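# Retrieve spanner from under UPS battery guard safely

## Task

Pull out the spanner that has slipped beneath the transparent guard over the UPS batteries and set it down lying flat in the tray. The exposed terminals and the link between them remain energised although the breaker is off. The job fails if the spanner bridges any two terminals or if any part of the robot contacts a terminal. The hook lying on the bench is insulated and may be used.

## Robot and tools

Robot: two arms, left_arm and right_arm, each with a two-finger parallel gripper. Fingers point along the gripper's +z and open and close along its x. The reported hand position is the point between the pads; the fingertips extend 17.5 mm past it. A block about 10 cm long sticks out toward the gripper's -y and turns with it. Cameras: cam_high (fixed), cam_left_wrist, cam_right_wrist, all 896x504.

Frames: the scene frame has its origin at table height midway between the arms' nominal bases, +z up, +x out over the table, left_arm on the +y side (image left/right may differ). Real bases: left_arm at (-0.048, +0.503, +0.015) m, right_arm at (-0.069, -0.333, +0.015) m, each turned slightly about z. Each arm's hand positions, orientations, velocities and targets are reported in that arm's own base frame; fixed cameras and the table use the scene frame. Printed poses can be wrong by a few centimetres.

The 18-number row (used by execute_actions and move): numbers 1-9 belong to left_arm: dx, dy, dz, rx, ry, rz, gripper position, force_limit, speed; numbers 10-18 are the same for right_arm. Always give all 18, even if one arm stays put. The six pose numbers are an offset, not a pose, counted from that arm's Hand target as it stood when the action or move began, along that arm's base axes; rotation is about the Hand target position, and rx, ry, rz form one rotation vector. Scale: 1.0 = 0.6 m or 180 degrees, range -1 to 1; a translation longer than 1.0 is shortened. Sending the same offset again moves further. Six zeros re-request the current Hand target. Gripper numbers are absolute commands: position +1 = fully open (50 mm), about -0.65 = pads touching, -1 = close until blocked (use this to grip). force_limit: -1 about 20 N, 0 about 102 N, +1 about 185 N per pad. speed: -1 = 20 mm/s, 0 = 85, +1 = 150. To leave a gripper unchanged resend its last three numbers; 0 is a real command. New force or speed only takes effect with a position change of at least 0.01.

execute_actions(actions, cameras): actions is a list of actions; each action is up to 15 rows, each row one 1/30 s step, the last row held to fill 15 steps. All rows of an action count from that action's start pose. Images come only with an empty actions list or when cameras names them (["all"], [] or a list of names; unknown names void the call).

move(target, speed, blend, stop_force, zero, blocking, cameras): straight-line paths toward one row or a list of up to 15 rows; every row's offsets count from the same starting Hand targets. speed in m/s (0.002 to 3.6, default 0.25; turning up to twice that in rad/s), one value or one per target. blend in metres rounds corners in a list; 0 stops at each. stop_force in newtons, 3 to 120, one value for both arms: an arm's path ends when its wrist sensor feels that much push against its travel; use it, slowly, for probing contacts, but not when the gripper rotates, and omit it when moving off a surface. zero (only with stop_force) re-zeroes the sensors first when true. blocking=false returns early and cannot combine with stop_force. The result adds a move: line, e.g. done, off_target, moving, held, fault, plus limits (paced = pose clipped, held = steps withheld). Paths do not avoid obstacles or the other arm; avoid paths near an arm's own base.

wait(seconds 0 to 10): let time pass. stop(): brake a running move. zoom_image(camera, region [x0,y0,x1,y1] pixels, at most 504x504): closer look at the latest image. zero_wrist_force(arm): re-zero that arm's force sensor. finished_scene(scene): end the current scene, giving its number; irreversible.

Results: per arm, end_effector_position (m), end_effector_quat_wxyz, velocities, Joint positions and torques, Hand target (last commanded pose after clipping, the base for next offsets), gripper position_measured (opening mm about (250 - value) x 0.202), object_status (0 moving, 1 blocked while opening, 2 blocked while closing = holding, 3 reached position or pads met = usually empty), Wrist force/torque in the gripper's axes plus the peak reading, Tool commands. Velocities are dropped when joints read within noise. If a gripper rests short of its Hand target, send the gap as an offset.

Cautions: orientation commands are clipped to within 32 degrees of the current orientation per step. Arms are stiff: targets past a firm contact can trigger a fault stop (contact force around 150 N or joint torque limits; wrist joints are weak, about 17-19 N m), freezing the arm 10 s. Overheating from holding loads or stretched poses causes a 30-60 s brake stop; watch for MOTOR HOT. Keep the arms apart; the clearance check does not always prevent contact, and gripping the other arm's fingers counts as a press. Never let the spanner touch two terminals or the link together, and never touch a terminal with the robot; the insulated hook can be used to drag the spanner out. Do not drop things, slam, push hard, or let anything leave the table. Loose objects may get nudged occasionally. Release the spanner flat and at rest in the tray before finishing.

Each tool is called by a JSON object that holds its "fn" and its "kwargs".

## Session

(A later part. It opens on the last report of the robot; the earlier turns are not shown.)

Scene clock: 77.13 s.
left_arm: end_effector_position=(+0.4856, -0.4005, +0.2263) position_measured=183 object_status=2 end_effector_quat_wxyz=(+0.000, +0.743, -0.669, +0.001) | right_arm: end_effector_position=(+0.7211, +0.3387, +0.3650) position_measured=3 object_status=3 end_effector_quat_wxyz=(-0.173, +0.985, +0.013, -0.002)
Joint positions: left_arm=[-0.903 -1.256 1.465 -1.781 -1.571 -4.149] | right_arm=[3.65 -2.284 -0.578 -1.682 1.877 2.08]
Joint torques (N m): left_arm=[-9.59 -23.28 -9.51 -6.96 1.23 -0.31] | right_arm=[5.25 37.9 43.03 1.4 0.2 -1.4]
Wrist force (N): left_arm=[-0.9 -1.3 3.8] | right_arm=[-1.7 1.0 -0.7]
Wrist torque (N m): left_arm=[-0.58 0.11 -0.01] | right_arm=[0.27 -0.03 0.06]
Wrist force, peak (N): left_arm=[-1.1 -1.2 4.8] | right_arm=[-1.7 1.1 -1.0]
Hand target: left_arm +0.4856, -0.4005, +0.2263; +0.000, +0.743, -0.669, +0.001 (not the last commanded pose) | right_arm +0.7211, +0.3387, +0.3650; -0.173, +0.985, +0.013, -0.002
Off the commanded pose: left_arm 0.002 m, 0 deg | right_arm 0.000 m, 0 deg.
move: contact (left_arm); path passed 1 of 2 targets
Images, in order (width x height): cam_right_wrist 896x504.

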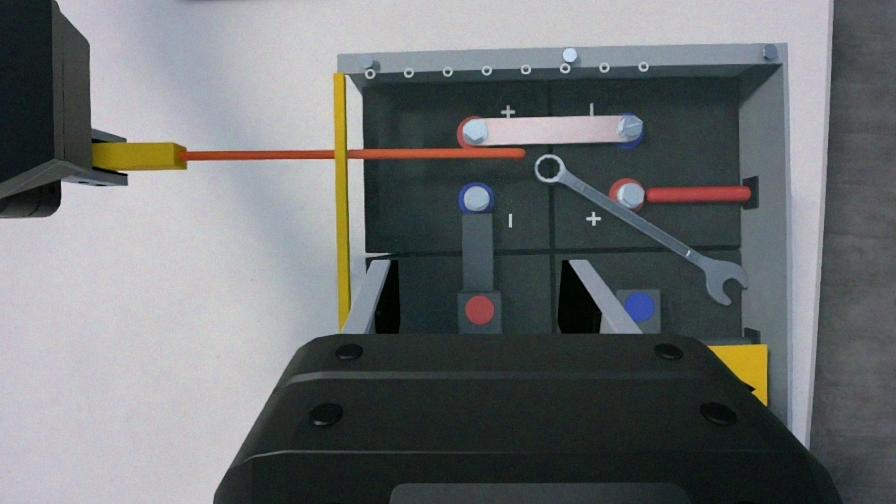

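{"fn": "move", "kwargs": {"target": [[0,0,-0.0055,0,0,0,-1,-0.3,-0.8,0,0,0,0,0,0,1,-0.3,-0.7],[0.0415,0.0017,-0.0055,0,0,0,-1,-0.3,-0.8,0,0,0,0,0,0,1,-0.3,-0.7]], "speed": [0.02, 0.04], "cameras": ["cam_right_wrist"]}}

{"fn": "zoom_image", "kwargs": {"camera": "cam_right_wrist", "region": [490, 120, 610, 200]}}

Scene clock: 79.03 s.
left_arm: end_effector_position=(+0.5105, -0.3994, +0.2230) position_measured=183 object_status=2 end_effector_quat_wxyz=(+0.000, +0.743, -0.669, +0.001) | right_arm: end_effector_position=(+0.7211, +0.3387, +0.3650) position_measured=3 object_status=3 end_effector_quat_wxyz=(-0.173, +0.985, +0.013, -0.002)
Joint positions: left_arm=[-0.871 -1.21 1.411 -1.773 -1.571 -4.117] | right_arm=[3.65 -2.284 -0.578 -1.682 1.877 2.08]
Joint torques (N m): left_arm=[10.24 -22.83 -47.49 -0.37 -0.31 1.66] | right_arm=[2.45 38.65 42.55 1.5 1.05 -1.51]
Wrist force (N): left_arm=[-0.3 -0.7 0.5] | right_arm=[-1.6 1.0 -0.8]
Wrist torque (N m): left_arm=[-0.17 0.08 -0.02] | right_arm=[0.26 -0.05 0.07]
Wrist force, peak (N): left_arm=[-0.6 -1.4 3.9] | right_arm=[-1.7 1.1 -1.0]
Hand target: left_arm +0.5105, -0.3994, +0.2230; +0.000, +0.743, -0.669, +0.001 | right_arm +0.7211, +0.3387, +0.3650; -0.173, +0.985, +0.013, -0.002
Off the commanded pose: left_arm 0.000 m, 0 deg | right_arm 0.000 m, 0 deg.
move: done
Images, in order (width x height): cam_right_wrist 896x504.

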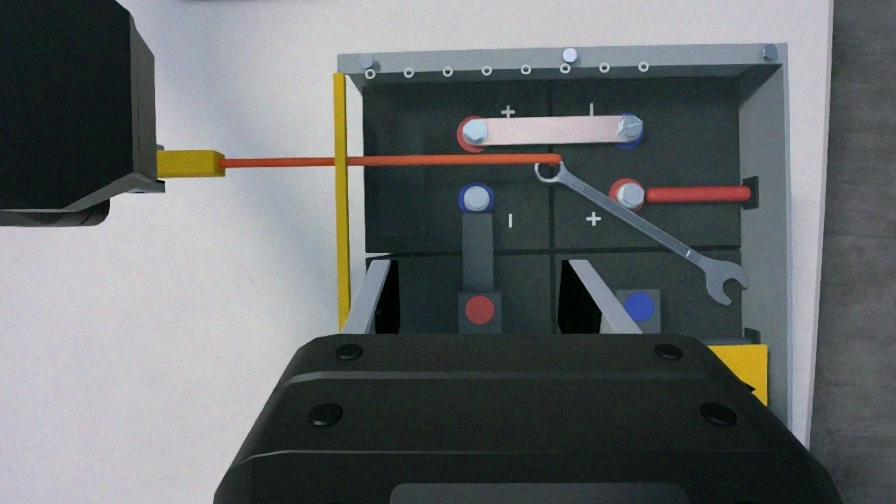

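Scaled by 4.200.

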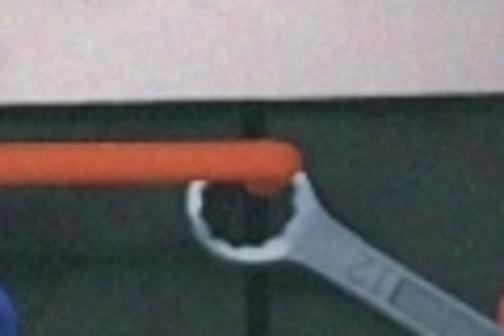

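{"fn": "move", "kwargs": {"target": [[0.002,0.0002,0,0,0,0,-1,-0.3,-0.8,0,0,0,0,0,0,1,-0.3,-0.7],[0.002,0.0002,-0.065,0,0,0,-1,-0.3,-0.8,0,0,0,0,0,0,1,-0.3,-0.7]], "speed": [0.02, 0.015], "stop_force": 4, "cameras": ["cam_right_wrist"]}}

{"fn": "zoom_image", "kwargs": {"camera": "cam_right_wrist", "region": [490, 120, 610, 200]}}

Scene clock: 84.57 s.
left_arm: end_effector_position=(+0.5117, -0.3993, +0.1840) position_measured=183 object_status=2 end_effector_quat_wxyz=(+0.000, +0.743, -0.669, +0.001) | right_arm: end_effector_position=(+0.7211, +0.3387, +0.3650) position_measured=3 object_status=3 end_effector_quat_wxyz=(-0.173, +0.985, +0.013, -0.002)
Joint positions: left_arm=[-0.869 -1.185 1.478 -1.865 -1.571 -4.116] | right_arm=[3.65 -2.284 -0.578 -1.682 1.877 2.08]
Joint torques (N m): left_arm=[6.66 -22.09 -7.65 -7.3 2.5 1.06] | right_arm=[-0.32 39.35 42.52 1.35 2.05 -1.6]
Wrist force (N): left_arm=[-0.5 8.6 -2.4] | right_arm=[-1.5 1.0 -0.8]
Wrist torque (N m): left_arm=[0.76 0.04 -0.06] | right_arm=[0.27 -0.07 0.06]
Wrist force, peak (N): left_arm=[-0.7 10.8 -3.2] | right_arm=[-1.8 1.3 -0.9]
Hand target: left_arm +0.5117, -0.3993, +0.1840; +0.000, +0.743, -0.669, +0.001 | right_arm +0.7211, +0.3387, +0.3650; -0.173, +0.985, +0.013, -0.002
Off the commanded pose: left_arm 0.000 m, 0 deg | right_arm 0.000 m, 0 deg.
move: done
Images, in order (width x height): cam_right_wrist 896x504.

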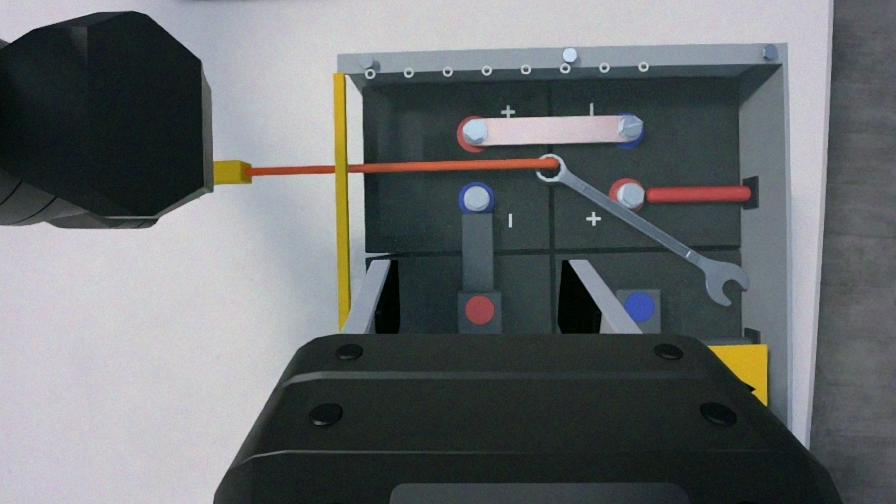

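Scaled by 4.200.

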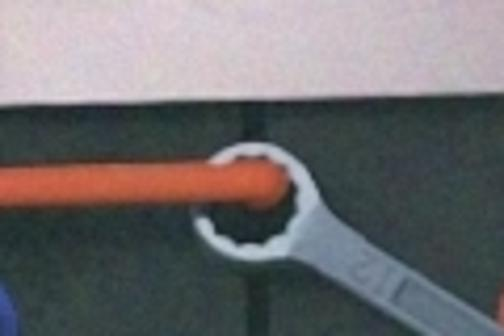

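{"fn": "move", "kwargs": {"target": [[-0.0829,-0.0087,0.0015,0,0,0,-1,-0.3,-0.8,0,0,0,0,0,0,1,-0.3,-0.7]], "speed": 0.05, "stop_force": 12, "zero": false, "cameras": ["cam_right_wrist"]}}

{"fn": "zoom_image", "kwargs": {"camera": "cam_right_wrist", "region": [400, 90, 760, 310]}}

Scene clock: 88.17 s.
left_arm: end_effector_position=(+0.4620, -0.4045, +0.1849) position_measured=183 object_status=2 end_effector_quat_wxyz=(+0.000, +0.743, -0.669, +0.001) | right_arm: end_effector_position=(+0.7211, +0.3387, +0.3650) position_measured=3 object_status=3 end_effector_quat_wxyz=(-0.173, +0.985, +0.013, -0.002)
Joint positions: left_arm=[-0.938 -1.266 1.588 -1.894 -1.571 -4.184] | right_arm=[3.65 -2.284 -0.578 -1.682 1.877 2.08]
Joint torques (N m): left_arm=[-11.37 -54.7 -7.23 -6.62 1.26 -1.75] | right_arm=[-4.04 38.85 41.05 1.66 2.9 -1.67]
Wrist force (N): left_arm=[-0.1 -0.9 0.5] | right_arm=[-1.6 1.1 -0.8]
Wrist torque (N m): left_arm=[-0.19 0.02 0.11] | right_arm=[0.28 -0.06 0.06]
Wrist force, peak (N): left_arm=[-0.4 9.0 -2.2] | right_arm=[-1.7 1.2 -0.9]
Hand target: left_arm +0.4620, -0.4045, +0.1849; +0.000, +0.743, -0.669, +0.001 | right_arm +0.7211, +0.3387, +0.3650; -0.173, +0.985, +0.013, -0.002
Off the commanded pose: left_arm 0.000 m, 0 deg | right_arm 0.000 m, 0 deg.
move: done
Images, in order (width x height): cam_right_wrist 896x504.

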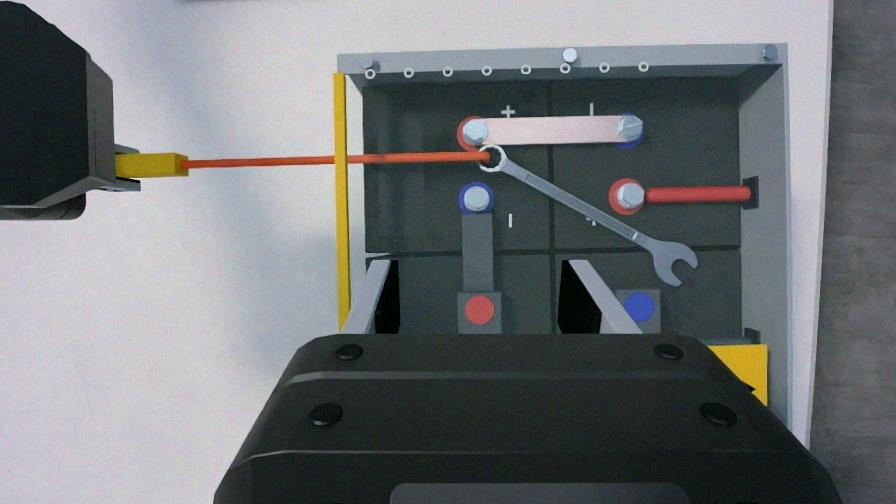

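Scaled by 1.400.

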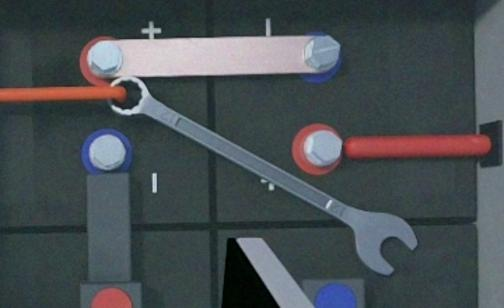

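{"fn": "zoom_image", "kwargs": {"camera": "cam_right_wrist", "region": [440, 110, 540, 200]}}

{"fn": "execute_actions", "kwargs": {"actions": []}}

{"fn": "zoom_image", "kwargs": {"camera": "cam_high", "region": [380, 120, 640, 270]}}

Scaled by 5.040.

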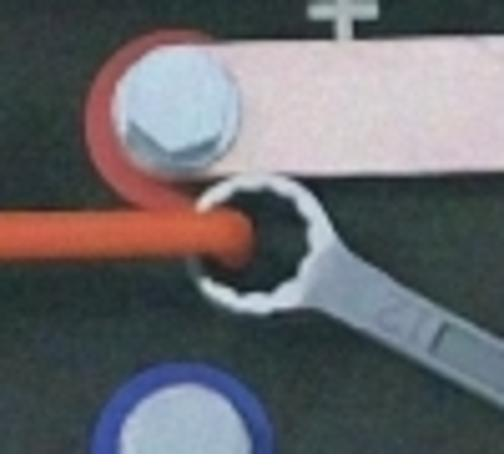

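Scene clock: 89.43 s.
left_arm: end_effector_position=(+0.4620, -0.4045, +0.1849) position_measured=183 object_status=2 end_effector_quat_wxyz=(+0.000, +0.743, -0.669, +0.001) | right_arm: end_effector_position=(+0.7211, +0.3387, +0.3650) position_measured=3 object_status=3 end_effector_quat_wxyz=(-0.173, +0.985, +0.013, -0.002)
Joint positions: left_arm=[-0.938 -1.266 1.588 -1.894 -1.571 -4.184] | right_arm=[3.65 -2.284 -0.578 -1.682 1.877 2.08]
Joint velocities: within noise
Joint torques (N m): left_arm=[-11.7 -54.12 -6.39 -6.39 1.12 -1.54] | right_arm=[-2.96 39.2 42.26 1.27 3.02 -1.21]
Wrist force (N): left_arm=[0.1 -0.9 0.9] | right_arm=[-1.6 1.1 -0.8]
Wrist torque (N m): left_arm=[-0.18 -0.02 0.11] | right_arm=[0.28 -0.06 0.07]
Wrist force, peak (N): left_arm=[-0.1 -1.1 1.0] | right_arm=[-1.8 1.1 -0.9]
Hand target: left_arm +0.4620, -0.4045, +0.1849; +0.000, +0.743, -0.669, +0.001 | right_arm +0.7211, +0.3387, +0.3650; -0.173, +0.985, +0.013, -0.002
Tool commands: left_gripper/position=-1.0 left_gripper/force_limit=-0.3 left_gripper/speed=-0.8 right_gripper/position=+1.0 right_gripper/force_limit=-0.3 right_gripper/speed=-0.7
Off the commanded pose: left_arm 0.000 m, 0 deg | right_arm 0.000 m, 0 deg.

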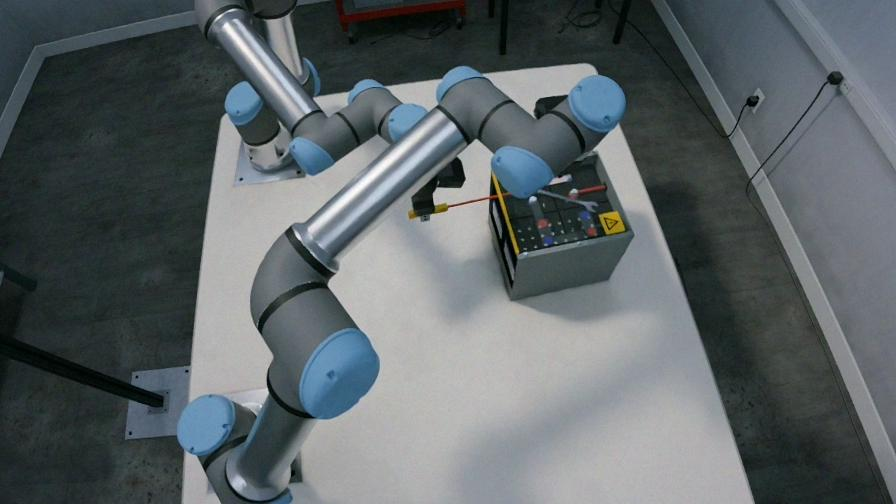

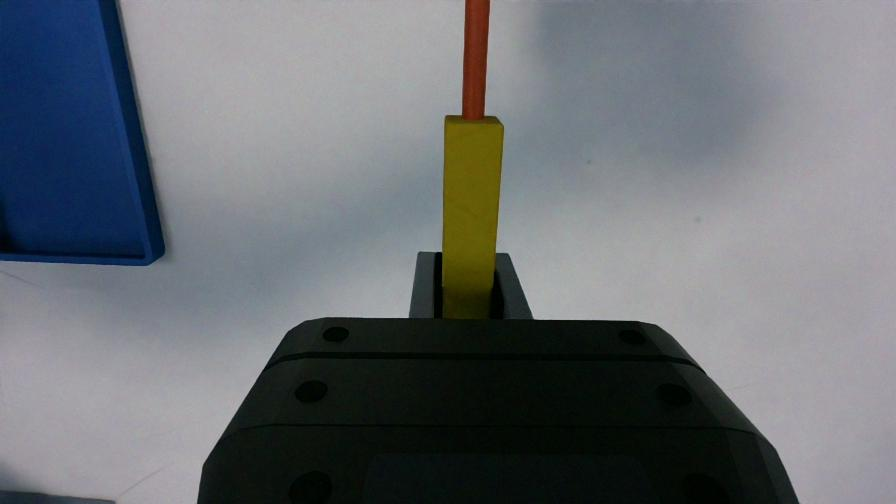

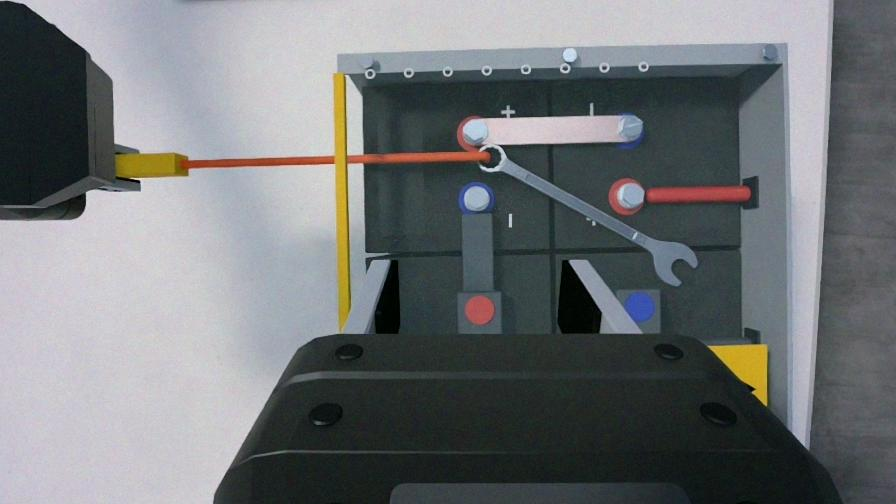

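Scaled by 1.938.

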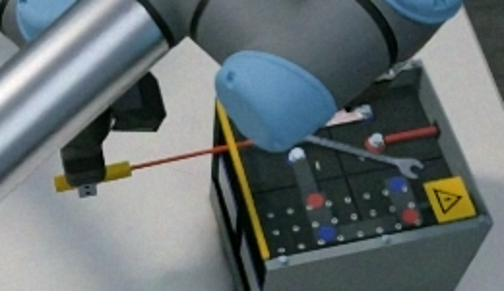

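{"fn": "zoom_image", "kwargs": {"camera": "cam_right_wrist", "region": [580, 160, 720, 300]}}

Scaled by 3.600.

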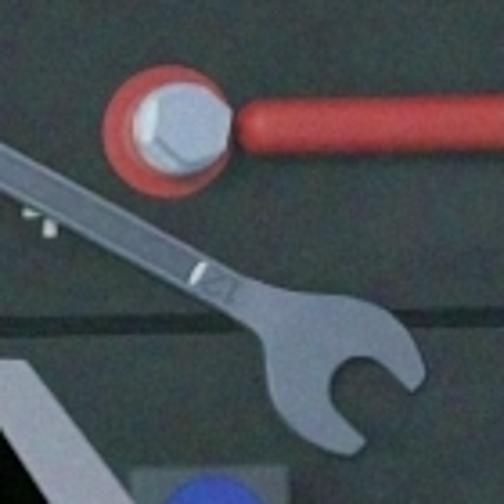

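{"fn": "move", "kwargs": {"target": [-0.0191,-0.0144,0,0,0,0,-1,-0.3,-0.8,0,0,0,0,0,0,1,-0.3,-0.7], "speed": 0.03, "stop_force": 10, "cameras": ["cam_right_wrist"]}}

{"fn": "zoom_image", "kwargs": {"camera": "cam_right_wrist", "region": [420, 100, 700, 300]}}

Scene clock: 94.03 s.
left_arm: end_effector_position=(+0.4505, -0.4132, +0.1849) position_measured=183 object_status=2 end_effector_quat_wxyz=(+0.000, +0.743, -0.669, +0.001) | right_arm: end_effector_position=(+0.7211, +0.3387, +0.3650) position_measured=3 object_status=3 end_effector_quat_wxyz=(-0.173, +0.985, +0.013, -0.002)
Joint positions: left_arm=[-0.962 -1.273 1.597 -1.896 -1.571 -4.208] | right_arm=[3.65 -2.284 -0.578 -1.682 1.877 2.08]
Joint torques (N m): left_arm=[-11.72 -53.81 -7.27 -6.61 1.18 -1.44] | right_arm=[-6.95 37.86 40.72 1.58 2.79 -1.5]
Wrist force (N): left_arm=[0.1 -0.7 0.5] | right_arm=[-1.5 1.0 -0.8]
Wrist torque (N m): left_arm=[-0.15 -0.03 0.09] | right_arm=[0.27 -0.06 0.06]
Wrist force, peak (N): left_arm=[-0.4 -1.0 1.0] | right_arm=[-1.7 1.1 -1.0]
Hand target: left_arm +0.4505, -0.4132, +0.1849; +0.000, +0.743, -0.669, +0.001 | right_arm +0.7211, +0.3387, +0.3650; -0.173, +0.985, +0.013, -0.002
Off the commanded pose: left_arm 0.000 m, 0 deg | right_arm 0.000 m, 0 deg.
move: done
Images, in order (width x height): cam_right_wrist 896x504.

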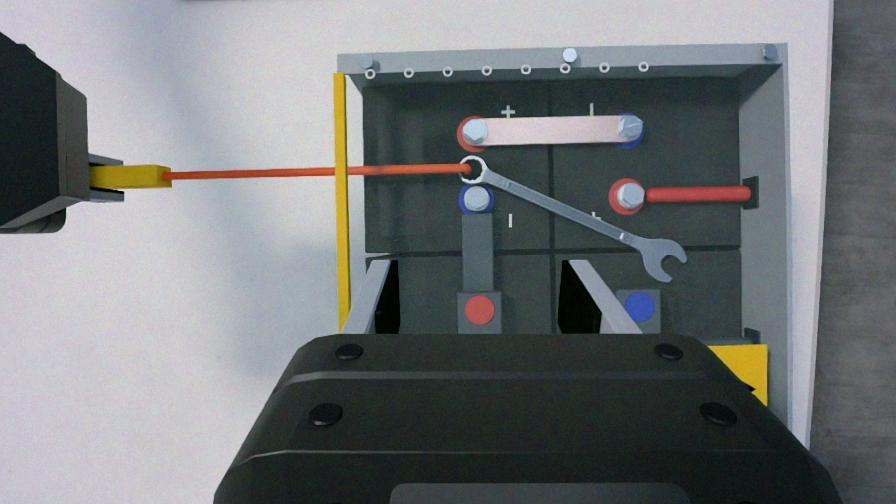

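Scaled by 1.800.

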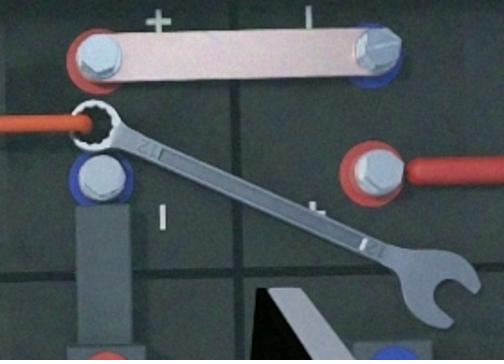

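{"fn": "move", "kwargs": {"target": [-0.0489,0.0079,0,0,0,0,-1,-0.3,-0.8,0,0,0,0,0,0,1,-0.3,-0.7], "speed": 0.04, "stop_force": 10, "cameras": ["cam_right_wrist"]}}

{"fn": "zoom_image", "kwargs": {"camera": "cam_right_wrist", "region": [400, 100, 680, 300]}}

Scene clock: 95.93 s.
left_arm: end_effector_position=(+0.4212, -0.4084, +0.1849) position_measured=183 object_status=2 end_effector_quat_wxyz=(+0.000, +0.743, -0.669, +0.001) | right_arm: end_effector_position=(+0.7211, +0.3387, +0.3650) position_measured=3 object_status=3 end_effector_quat_wxyz=(-0.173, +0.985, +0.013, -0.002)
Joint positions: left_arm=[-0.999 -1.329 1.67 -1.913 -1.571 -4.245] | right_arm=[3.65 -2.284 -0.578 -1.682 1.877 2.08]
Joint torques (N m): left_arm=[-12.48 -50.74 -6.67 -6.4 1.3 -1.55] | right_arm=[-8.27 38.85 42.75 1.48 2.97 -1.38]
Wrist force (N): left_arm=[0.2 -0.9 0.8] | right_arm=[-1.7 1.1 -0.8]
Wrist torque (N m): left_arm=[-0.17 -0.02 0.10] | right_arm=[0.28 -0.04 0.06]
Wrist force, peak (N): left_arm=[0.2 -1.4 0.8] | right_arm=[-1.8 1.2 -0.9]
Hand target: left_arm +0.4212, -0.4084, +0.1849; +0.000, +0.743, -0.669, +0.001 | right_arm +0.7211, +0.3387, +0.3650; -0.173, +0.985, +0.013, -0.002
Off the commanded pose: left_arm 0.000 m, 0 deg | right_arm 0.000 m, 0 deg.
move: done
Images, in order (width x height): cam_right_wrist 896x504.

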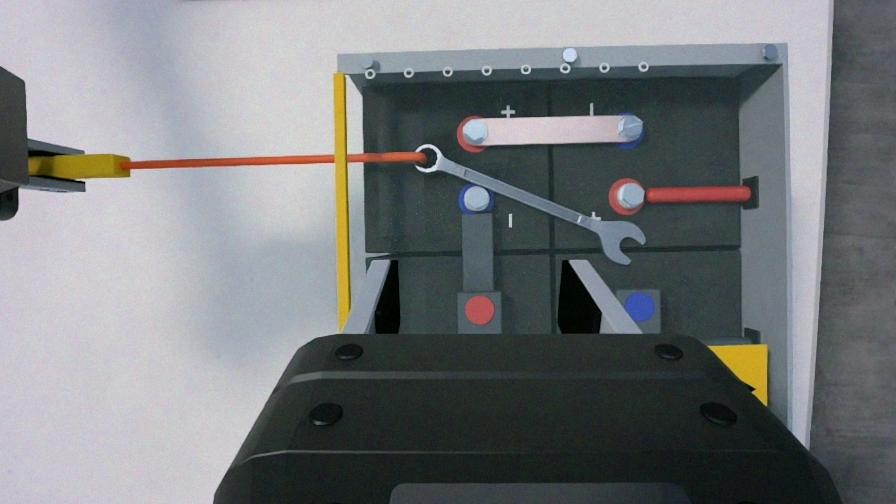

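Scaled by 1.800.

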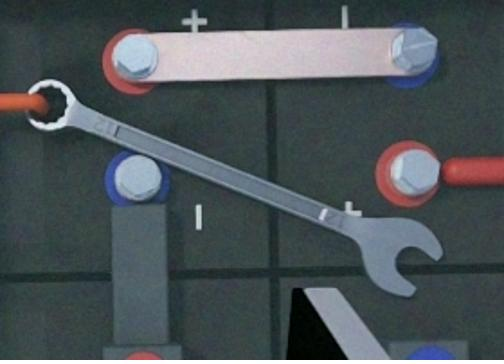

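{"fn": "move", "kwargs": {"target": [-0.0407,0.0168,0,0,0,0,-1,-0.3,-0.8,0,0,0,0,0,0,1,-0.3,-0.7], "speed": 0.04, "stop_force": 10, "cameras": ["cam_right_wrist"]}}

{"fn": "zoom_image", "kwargs": {"camera": "cam_right_wrist", "region": [360, 80, 640, 280]}}

Scene clock: 98.30 s.
left_arm: end_effector_position=(+0.3967, -0.3984, +0.1849) position_measured=183 object_status=2 end_effector_quat_wxyz=(+0.000, +0.743, -0.669, +0.001) | right_arm: end_effector_position=(+0.7211, +0.3387, +0.3650) position_measured=3 object_status=3 end_effector_quat_wxyz=(-0.173, +0.985, +0.013, -0.002)
Joint positions: left_arm=[-1.027 -1.385 1.74 -1.927 -1.571 -4.273] | right_arm=[3.65 -2.284 -0.578 -1.682 1.877 2.08]
Joint torques (N m): left_arm=[-12.36 -47.65 -6.21 -6.58 0.85 -1.7] | right_arm=[-8.79 38.73 41.32 1.36 3.22 -1.27]
Wrist force (N): left_arm=[0.2 -0.6 0.8] | right_arm=[-1.6 1.1 -0.9]
Wrist torque (N m): left_arm=[-0.13 0.00 0.11] | right_arm=[0.27 -0.05 0.06]
Wrist force, peak (N): left_arm=[0.2 -1.4 0.6] | right_arm=[-1.7 1.2 -1.0]
Hand target: left_arm +0.3967, -0.3984, +0.1849; +0.000, +0.743, -0.669, +0.001 | right_arm +0.7211, +0.3387, +0.3650; -0.173, +0.985, +0.013, -0.002
Off the commanded pose: left_arm 0.000 m, 0 deg | right_arm 0.000 m, 0 deg.
move: done
Images, in order (width x height): cam_right_wrist 896x504.

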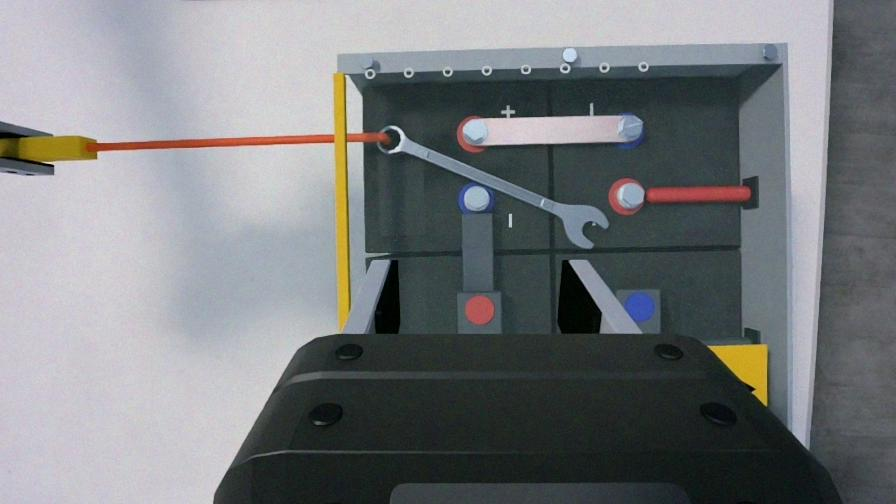

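Scaled by 1.800.

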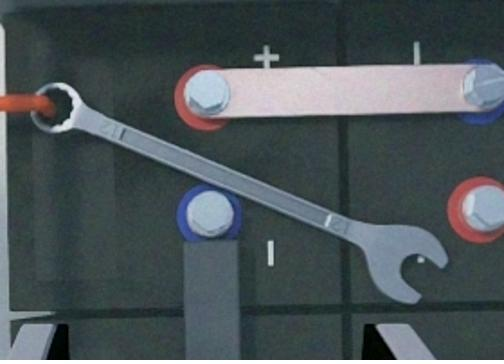

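{"fn": "move", "kwargs": {"target": [[-0.0363,0.0066,0,0,0,0,-1,-0.3,-0.8,0,0,0,0,0,0,1,-0.3,-0.7],[-0.0722,0.0115,0,0,0,0,-1,-0.3,-0.8,0,0,0,0,0,0,1,-0.3,-0.7]], "speed": 0.04, "stop_force": 10, "cameras": ["cam_right_wrist","cam_high"]}}

{"fn": "zoom_image", "kwargs": {"camera": "cam_right_wrist", "region": [310, 80, 590, 280]}}

Scene clock: 100.53 s.
left_arm: end_effector_position=(+0.3534, -0.3915, +0.1849) position_measured=183 object_status=2 end_effector_quat_wxyz=(+0.000, +0.743, -0.669, +0.001) | right_arm: end_effector_position=(+0.7211, +0.3387, +0.3650) position_measured=3 object_status=3 end_effector_quat_wxyz=(-0.173, +0.985, +0.013, -0.002)
Joint positions: left_arm=[-1.092 -1.466 1.835 -1.941 -1.571 -4.338] | right_arm=[3.65 -2.284 -0.578 -1.682 1.877 2.08]
Joint torques (N m): left_arm=[-12.15 -42.47 -6.83 -6.41 1.24 -1.54] | right_arm=[-7.82 38.56 41.68 1.56 2.99 -1.27]
Wrist force (N): left_arm=[-0.3 -0.3 0.6] | right_arm=[-1.7 1.1 -0.9]
Wrist torque (N m): left_arm=[-0.12 0.08 0.06] | right_arm=[0.28 -0.04 0.07]
Wrist force, peak (N): left_arm=[0.1 -1.2 0.9] | right_arm=[-1.7 1.3 -0.8]
Hand target: left_arm +0.3534, -0.3915, +0.1849; +0.000, +0.743, -0.669, +0.001 | right_arm +0.7211, +0.3387, +0.3650; -0.173, +0.985, +0.013, -0.002
Off the commanded pose: left_arm 0.000 m, 0 deg | right_arm 0.000 m, 0 deg.
move: done
Images, in order (width x height): cam_high 896x504, cam_right_wrist 896x504.

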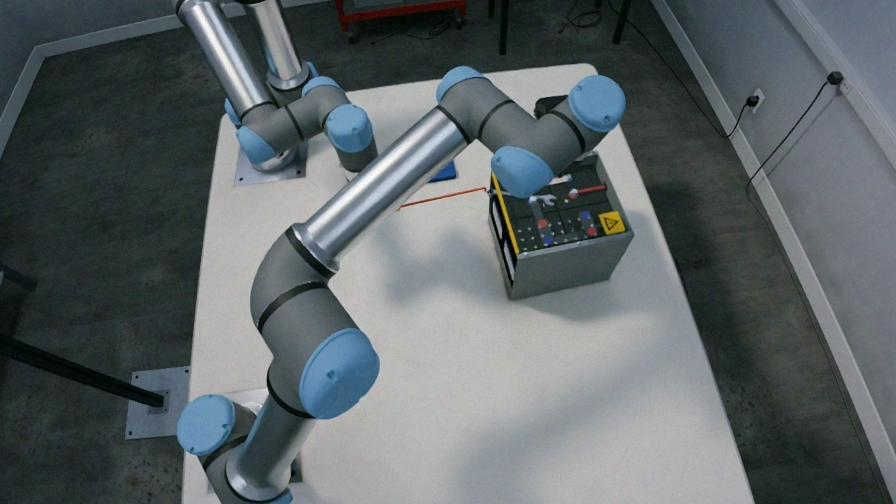

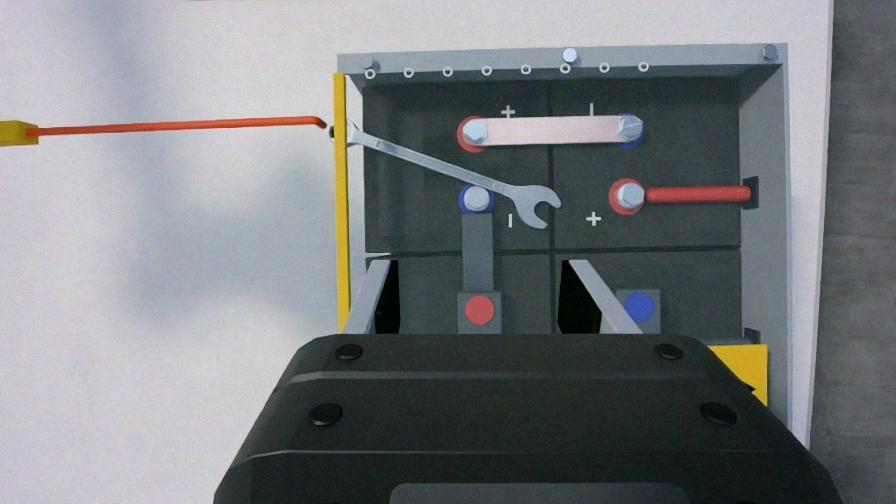

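Scaled by 1.800.

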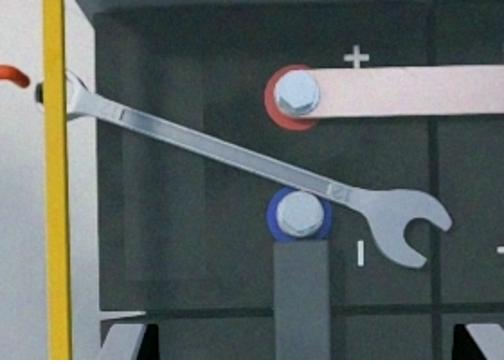

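{"fn": "move", "kwargs": {"target": [[-0.0497,-0.0052,0.05,0,0,0,-1,-0.3,-0.8,0,0,0,0,0,0,1,-0.3,-0.7],[-0.089,0.1525,-0.1415,0,0,0,-1,-0.3,-0.8,-0.209,0.1405,-0.175,-0.0224,0.0212,-0.4996,1,-0.3,-0.7]], "speed": [0.15, 0.4], "blend": 0.01, "cameras": ["all"]}}

Scene clock: 108.43 s.
left_arm: end_effector_position=(+0.3000, -0.3000, +0.1000) position_measured=183 object_status=2 end_effector_quat_wxyz=(+0.000, +0.743, -0.669, +0.001) | right_arm: end_effector_position=(+0.5957, +0.4230, +0.2600) position_measured=3 object_status=3 end_effector_quat_wxyz=(-0.093, +0.710, -0.692, +0.091)
Joint positions: left_arm=[-1.105 -1.609 2.23 -2.193 -1.571 -4.351] | right_arm=[4.013 -2 -1.285 -1.253 1.376 3.97]
Joint torques (N m): left_arm=[11.38 -32.18 -3.88 -6.7 1.24 1.56] | right_arm=[10.86 30.87 43.12 1.57 -3.08 1.72]
Wrist force (N): left_arm=[0.3 -0.4 0.5] | right_arm=[-1.2 0.9 -0.5]
Wrist torque (N m): left_arm=[-0.13 -0.01 0.03] | right_arm=[0.27 -0.12 -0.07]
Wrist force, peak (N): left_arm=[-0.2 -1.8 1.5] | right_arm=[-2.5 1.2 -0.6]
Hand target: left_arm +0.3000, -0.3000, +0.1000; +0.000, +0.743, -0.669, +0.001 | right_arm +0.5957, +0.4230, +0.2600; -0.093, +0.710, -0.692, +0.091
Off the commanded pose: left_arm 0.000 m, 0 deg | right_arm 0.000 m, 0 deg.
move: done

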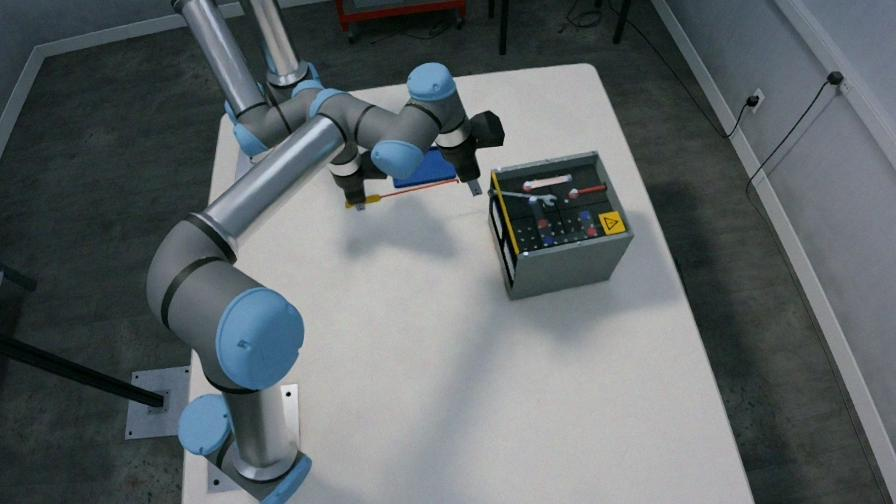

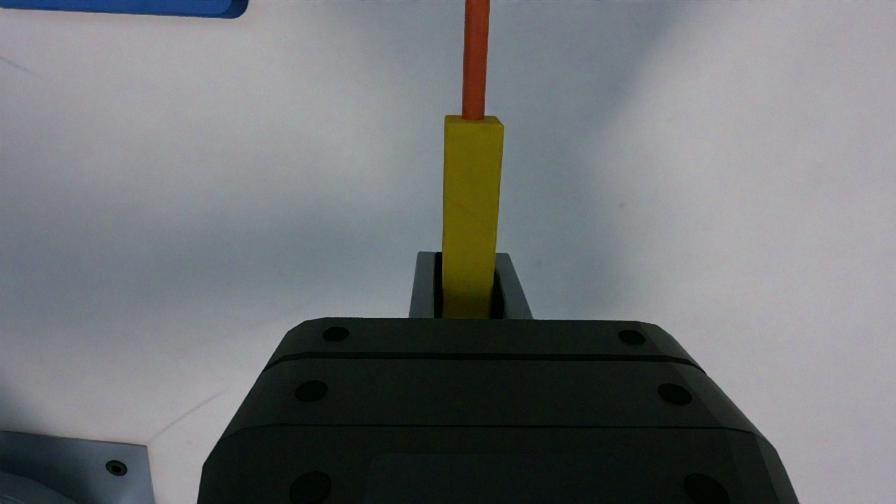

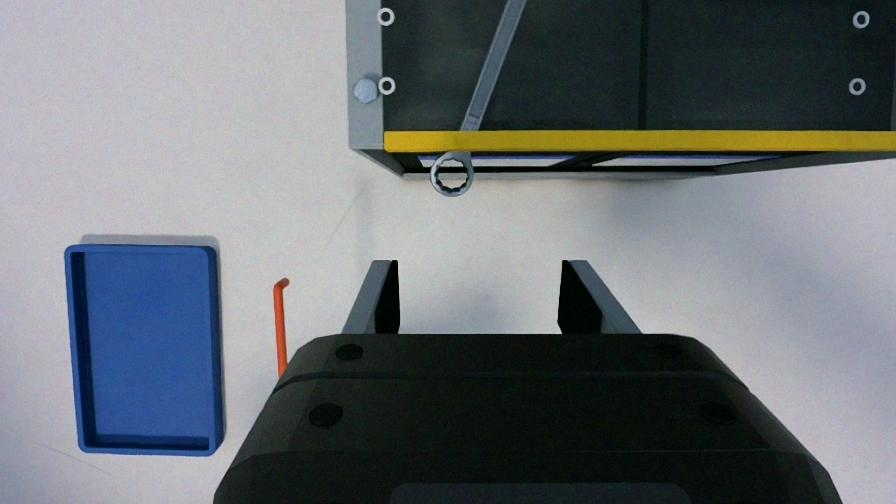

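{"fn": "zoom_image", "kwargs": {"camera": "cam_right_wrist", "region": [400, 110, 520, 210]}}

{"fn": "move", "kwargs": {"target": [0,0,-0.1,0,0,0,-1,-0.3,-0.8,0.0203,0.0145,-0.0417,0,0,0,1,-0.3,-0.7], "speed": 0.1, "stop_force": 5, "cameras": ["cam_right_wrist"]}}

{"fn": "zoom_image", "kwargs": {"camera": "cam_right_wrist", "region": [400, 130, 540, 250]}}

Scaled by 4.200.

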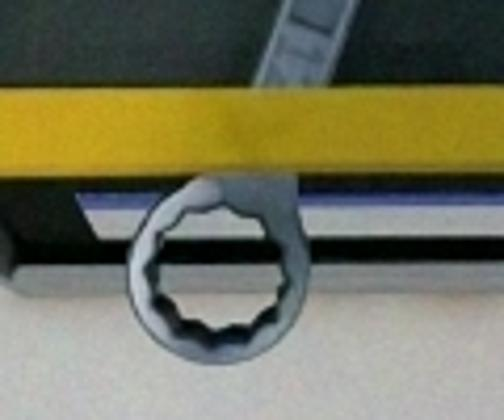

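Scene clock: 110.50 s.
left_arm: end_effector_position=(+0.3000, -0.3000, +0.0400) position_measured=183 object_status=2 end_effector_quat_wxyz=(+0.000, +0.743, -0.669, +0.001) | right_arm: end_effector_position=(+0.6078, +0.4317, +0.2350) position_measured=3 object_status=3 end_effector_quat_wxyz=(-0.093, +0.710, -0.692, +0.091)
Joint positions: left_arm=[-1.105 -1.487 2.308 -2.393 -1.571 -4.351] | right_arm=[4.008 -2.047 -1.281 -1.21 1.376 3.965]
Joint torques (N m): left_arm=[8.42 -8.77 -2.07 -6.53 -0.22 1.43] | right_arm=[-9.93 31.53 43.12 6.06 1.85 -1.45]
Wrist force (N): left_arm=[-0.4 -0.7 0.7] | right_arm=[-1.4 1.0 -0.7]
Wrist torque (N m): left_arm=[-0.19 0.11 0.00] | right_arm=[0.26 -0.11 -0.07]
Wrist force, peak (N): left_arm=[-0.4 -0.4 2.0] | right_arm=[-1.6 1.1 -0.5]
Hand target: left_arm +0.3000, -0.3000, +0.0400; +0.000, +0.743, -0.669, +0.001 | right_arm +0.6078, +0.4317, +0.2350; -0.093, +0.710, -0.692, +0.091
Off the commanded pose: left_arm 0.000 m, 0 deg | right_arm 0.000 m, 0 deg.
move: done
Images, in order (width x height): cam_right_wrist 896x504.

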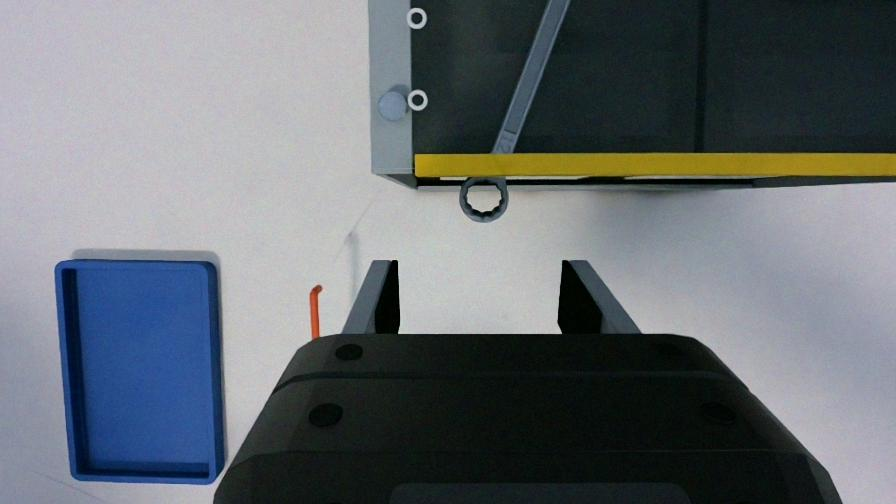

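Scaled by 3.600.

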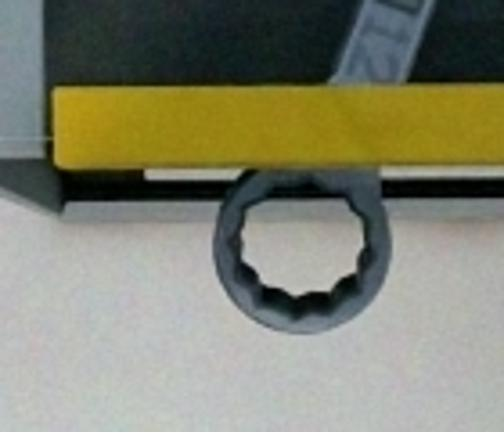

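{"fn": "move", "kwargs": {"target": [[0,0,-0.045,0,0,0,-1,-0.3,-0.8,0.0241,-0.0032,-0.0433,0,0,0,0.27,-0.3,-0.3]], "speed": 0.03, "cameras": ["cam_right_wrist"]}}

{"fn": "zoom_image", "kwargs": {"camera": "cam_right_wrist", "region": [380, 130, 580, 340]}}

Scene clock: 112.60 s.
left_arm: end_effector_position=(+0.3000, -0.3000, +0.0130) position_measured=183 object_status=2 end_effector_quat_wxyz=(+0.000, +0.743, -0.669, +0.001) | right_arm: end_effector_position=(+0.6223, +0.4298, +0.2091) position_measured=112 object_status=3 end_effector_quat_wxyz=(-0.093, +0.710, -0.692, +0.091)
Joint positions: left_arm=[-1.105 -1.421 2.335 -2.487 -1.571 -4.351] | right_arm=[3.99 -2.085 -1.29 -1.158 1.38 3.947]
Joint torques (N m): left_arm=[2.82 -10.25 -1.31 -6.64 -0.97 0.01] | right_arm=[-10.68 32.54 12.34 6.13 2.09 -1.62]
Wrist force (N): left_arm=[-0.4 -0.6 0.8] | right_arm=[-1.3 1.0 -0.8]
Wrist torque (N m): left_arm=[-0.15 0.07 0.01] | right_arm=[0.27 -0.12 0.10]
Wrist force, peak (N): left_arm=[-0.4 -0.8 1.2] | right_arm=[-1.8 1.4 -0.8]
Hand target: left_arm +0.3000, -0.3000, +0.0130; +0.000, +0.743, -0.669, +0.001 | right_arm +0.6223, +0.4298, +0.2090; -0.093, +0.710, -0.692, +0.091
Off the commanded pose: left_arm 0.000 m, 0 deg | right_arm 0.000 m, 0 deg.
move: done
Images, in order (width x height): cam_right_wrist 896x504.

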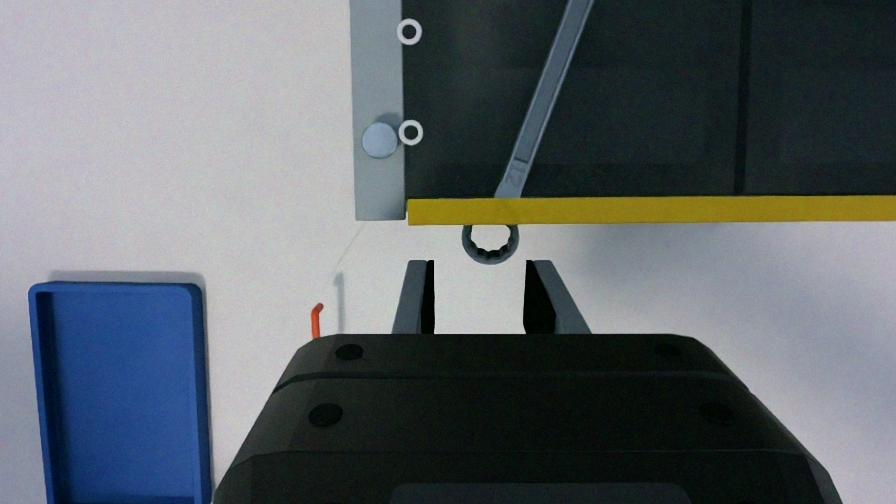

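Scaled by 2.400.

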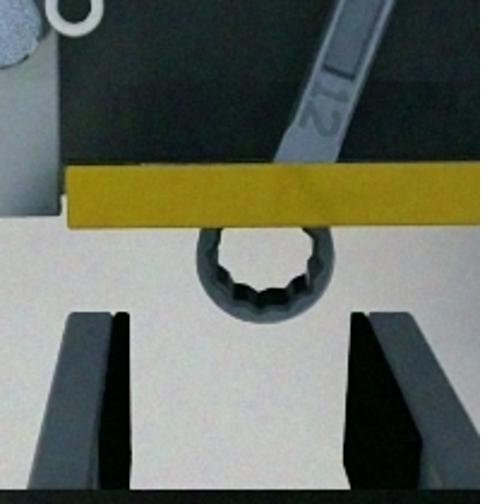

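{"fn": "move", "kwargs": {"target": [[0,0,0,0,0,0,-1,-0.3,-0.8,0.0001,-0.0053,-0.0133,0,0,0,0.27,-0.3,-0.3],[0,0,0,0,0,0,-1,-0.3,-0.8,0.0158,-0.0049,-0.0133,0,0,0,0.27,-0.3,-0.3]], "speed": 0.03, "stop_force": 6, "cameras": ["cam_right_wrist"]}}

{"fn": "zoom_image", "kwargs": {"camera": "cam_right_wrist", "region": [380, 150, 580, 340]}}

Scene clock: 116.17 s.
left_arm: end_effector_position=(+0.3000, -0.3000, +0.0130) position_measured=183 object_status=2 end_effector_quat_wxyz=(+0.000, +0.743, -0.669, +0.001) | right_arm: end_effector_position=(+0.6318, +0.4269, +0.2011) position_measured=112 object_status=3 end_effector_quat_wxyz=(-0.093, +0.710, -0.692, +0.091)
Joint positions: left_arm=[-1.105 -1.421 2.335 -2.487 -1.571 -4.351] | right_arm=[3.977 -2.104 -1.283 -1.145 1.382 3.934]
Joint torques (N m): left_arm=[3.37 -9.91 -1.25 -6.53 -1.13 -0.12] | right_arm=[-12.29 33.21 42.59 1.53 1.67 -1.57]
Wrist force (N): left_arm=[-0.1 -0.5 1.0] | right_arm=[-1.5 1.3 -0.6]
Wrist torque (N m): left_arm=[-0.14 0.01 0.01] | right_arm=[0.31 -0.09 0.10]
Wrist force, peak (N): left_arm=[-0.1 -0.8 1.3] | right_arm=[-1.5 1.1 -1.2]
Hand target: left_arm +0.3000, -0.3000, +0.0130; +0.000, +0.743, -0.669, +0.001 | right_arm +0.6318, +0.4269, +0.2011; -0.093, +0.710, -0.692, +0.091
Off the commanded pose: left_arm 0.000 m, 0 deg | right_arm 0.000 m, 0 deg.
move: done
Images, in order (width x height): cam_right_wrist 896x504.

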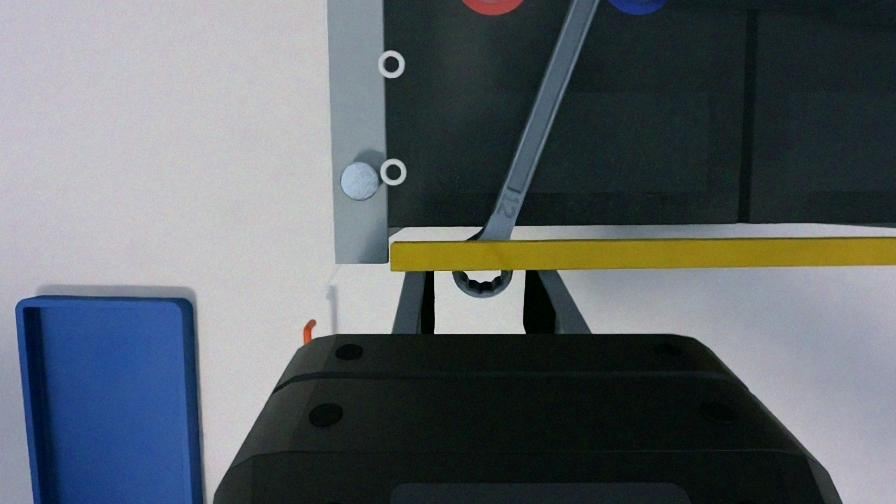

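Scaled by 2.520.

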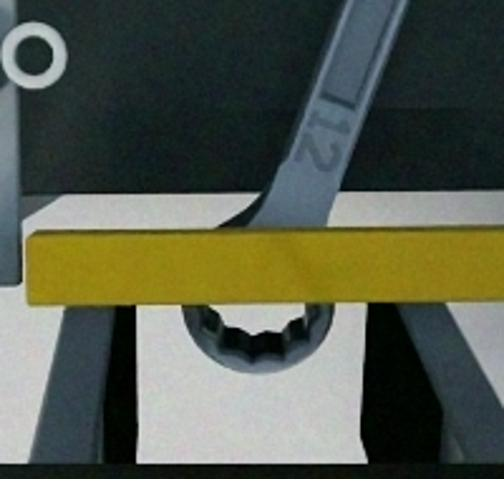

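{"fn": "move", "kwargs": {"target": [0,0,0,0,0,0,-1,-0.3,-0.8,0,0,0,0,0,0,-1,0.3,-0.7], "speed": 0.03, "cameras": ["cam_right_wrist"]}}

{"fn": "zoom_image", "kwargs": {"camera": "cam_right_wrist", "region": [380, 150, 580, 340]}}

Scene clock: 116.97 s.
left_arm: end_effector_position=(+0.3000, -0.3000, +0.0130) position_measured=183 object_status=2 end_effector_quat_wxyz=(+0.000, +0.743, -0.669, +0.001) | right_arm: end_effector_position=(+0.6318, +0.4269, +0.2011) position_measured=178 object_status=2 end_effector_quat_wxyz=(-0.093, +0.710, -0.692, +0.091)
Joint positions: left_arm=[-1.105 -1.421 2.335 -2.487 -1.571 -4.351] | right_arm=[3.977 -2.104 -1.283 -1.145 1.382 3.934]
Joint torques (N m): left_arm=[2.54 -9.94 -1.22 -6.56 -1.07 -0.2] | right_arm=[-11.49 33.13 42.83 1.35 1.71 -1.43]
Wrist force (N): left_arm=[-0.1 -0.5 0.9] | right_arm=[-1.1 1.4 -1.1]
Wrist torque (N m): left_arm=[-0.14 0.03 0.02] | right_arm=[0.28 -0.09 0.11]
Wrist force, peak (N): left_arm=[-0.3 -0.9 0.8] | right_arm=[-1.2 1.4 -1.2]
Hand target: left_arm +0.3000, -0.3000, +0.0130; +0.000, +0.743, -0.669, +0.001 | right_arm +0.6318, +0.4269, +0.2011; -0.093, +0.710, -0.692, +0.091
Off the commanded pose: left_arm 0.000 m, 0 deg | right_arm 0.000 m, 0 deg.
move: done
Images, in order (width x height): cam_right_wrist 896x504.

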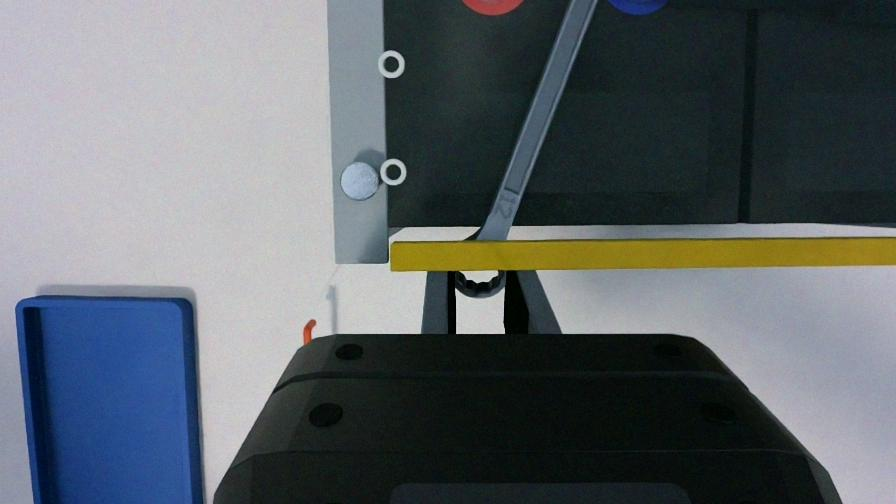

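Scaled by 2.520.

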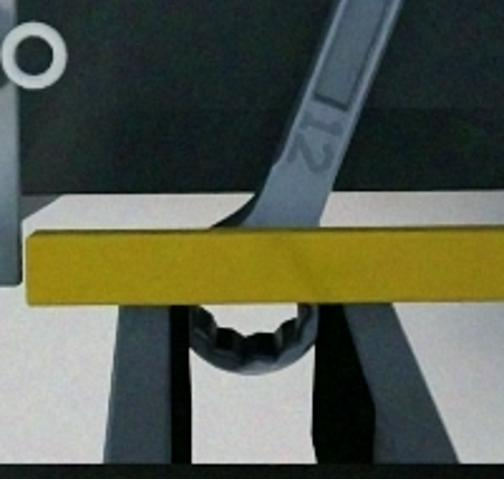

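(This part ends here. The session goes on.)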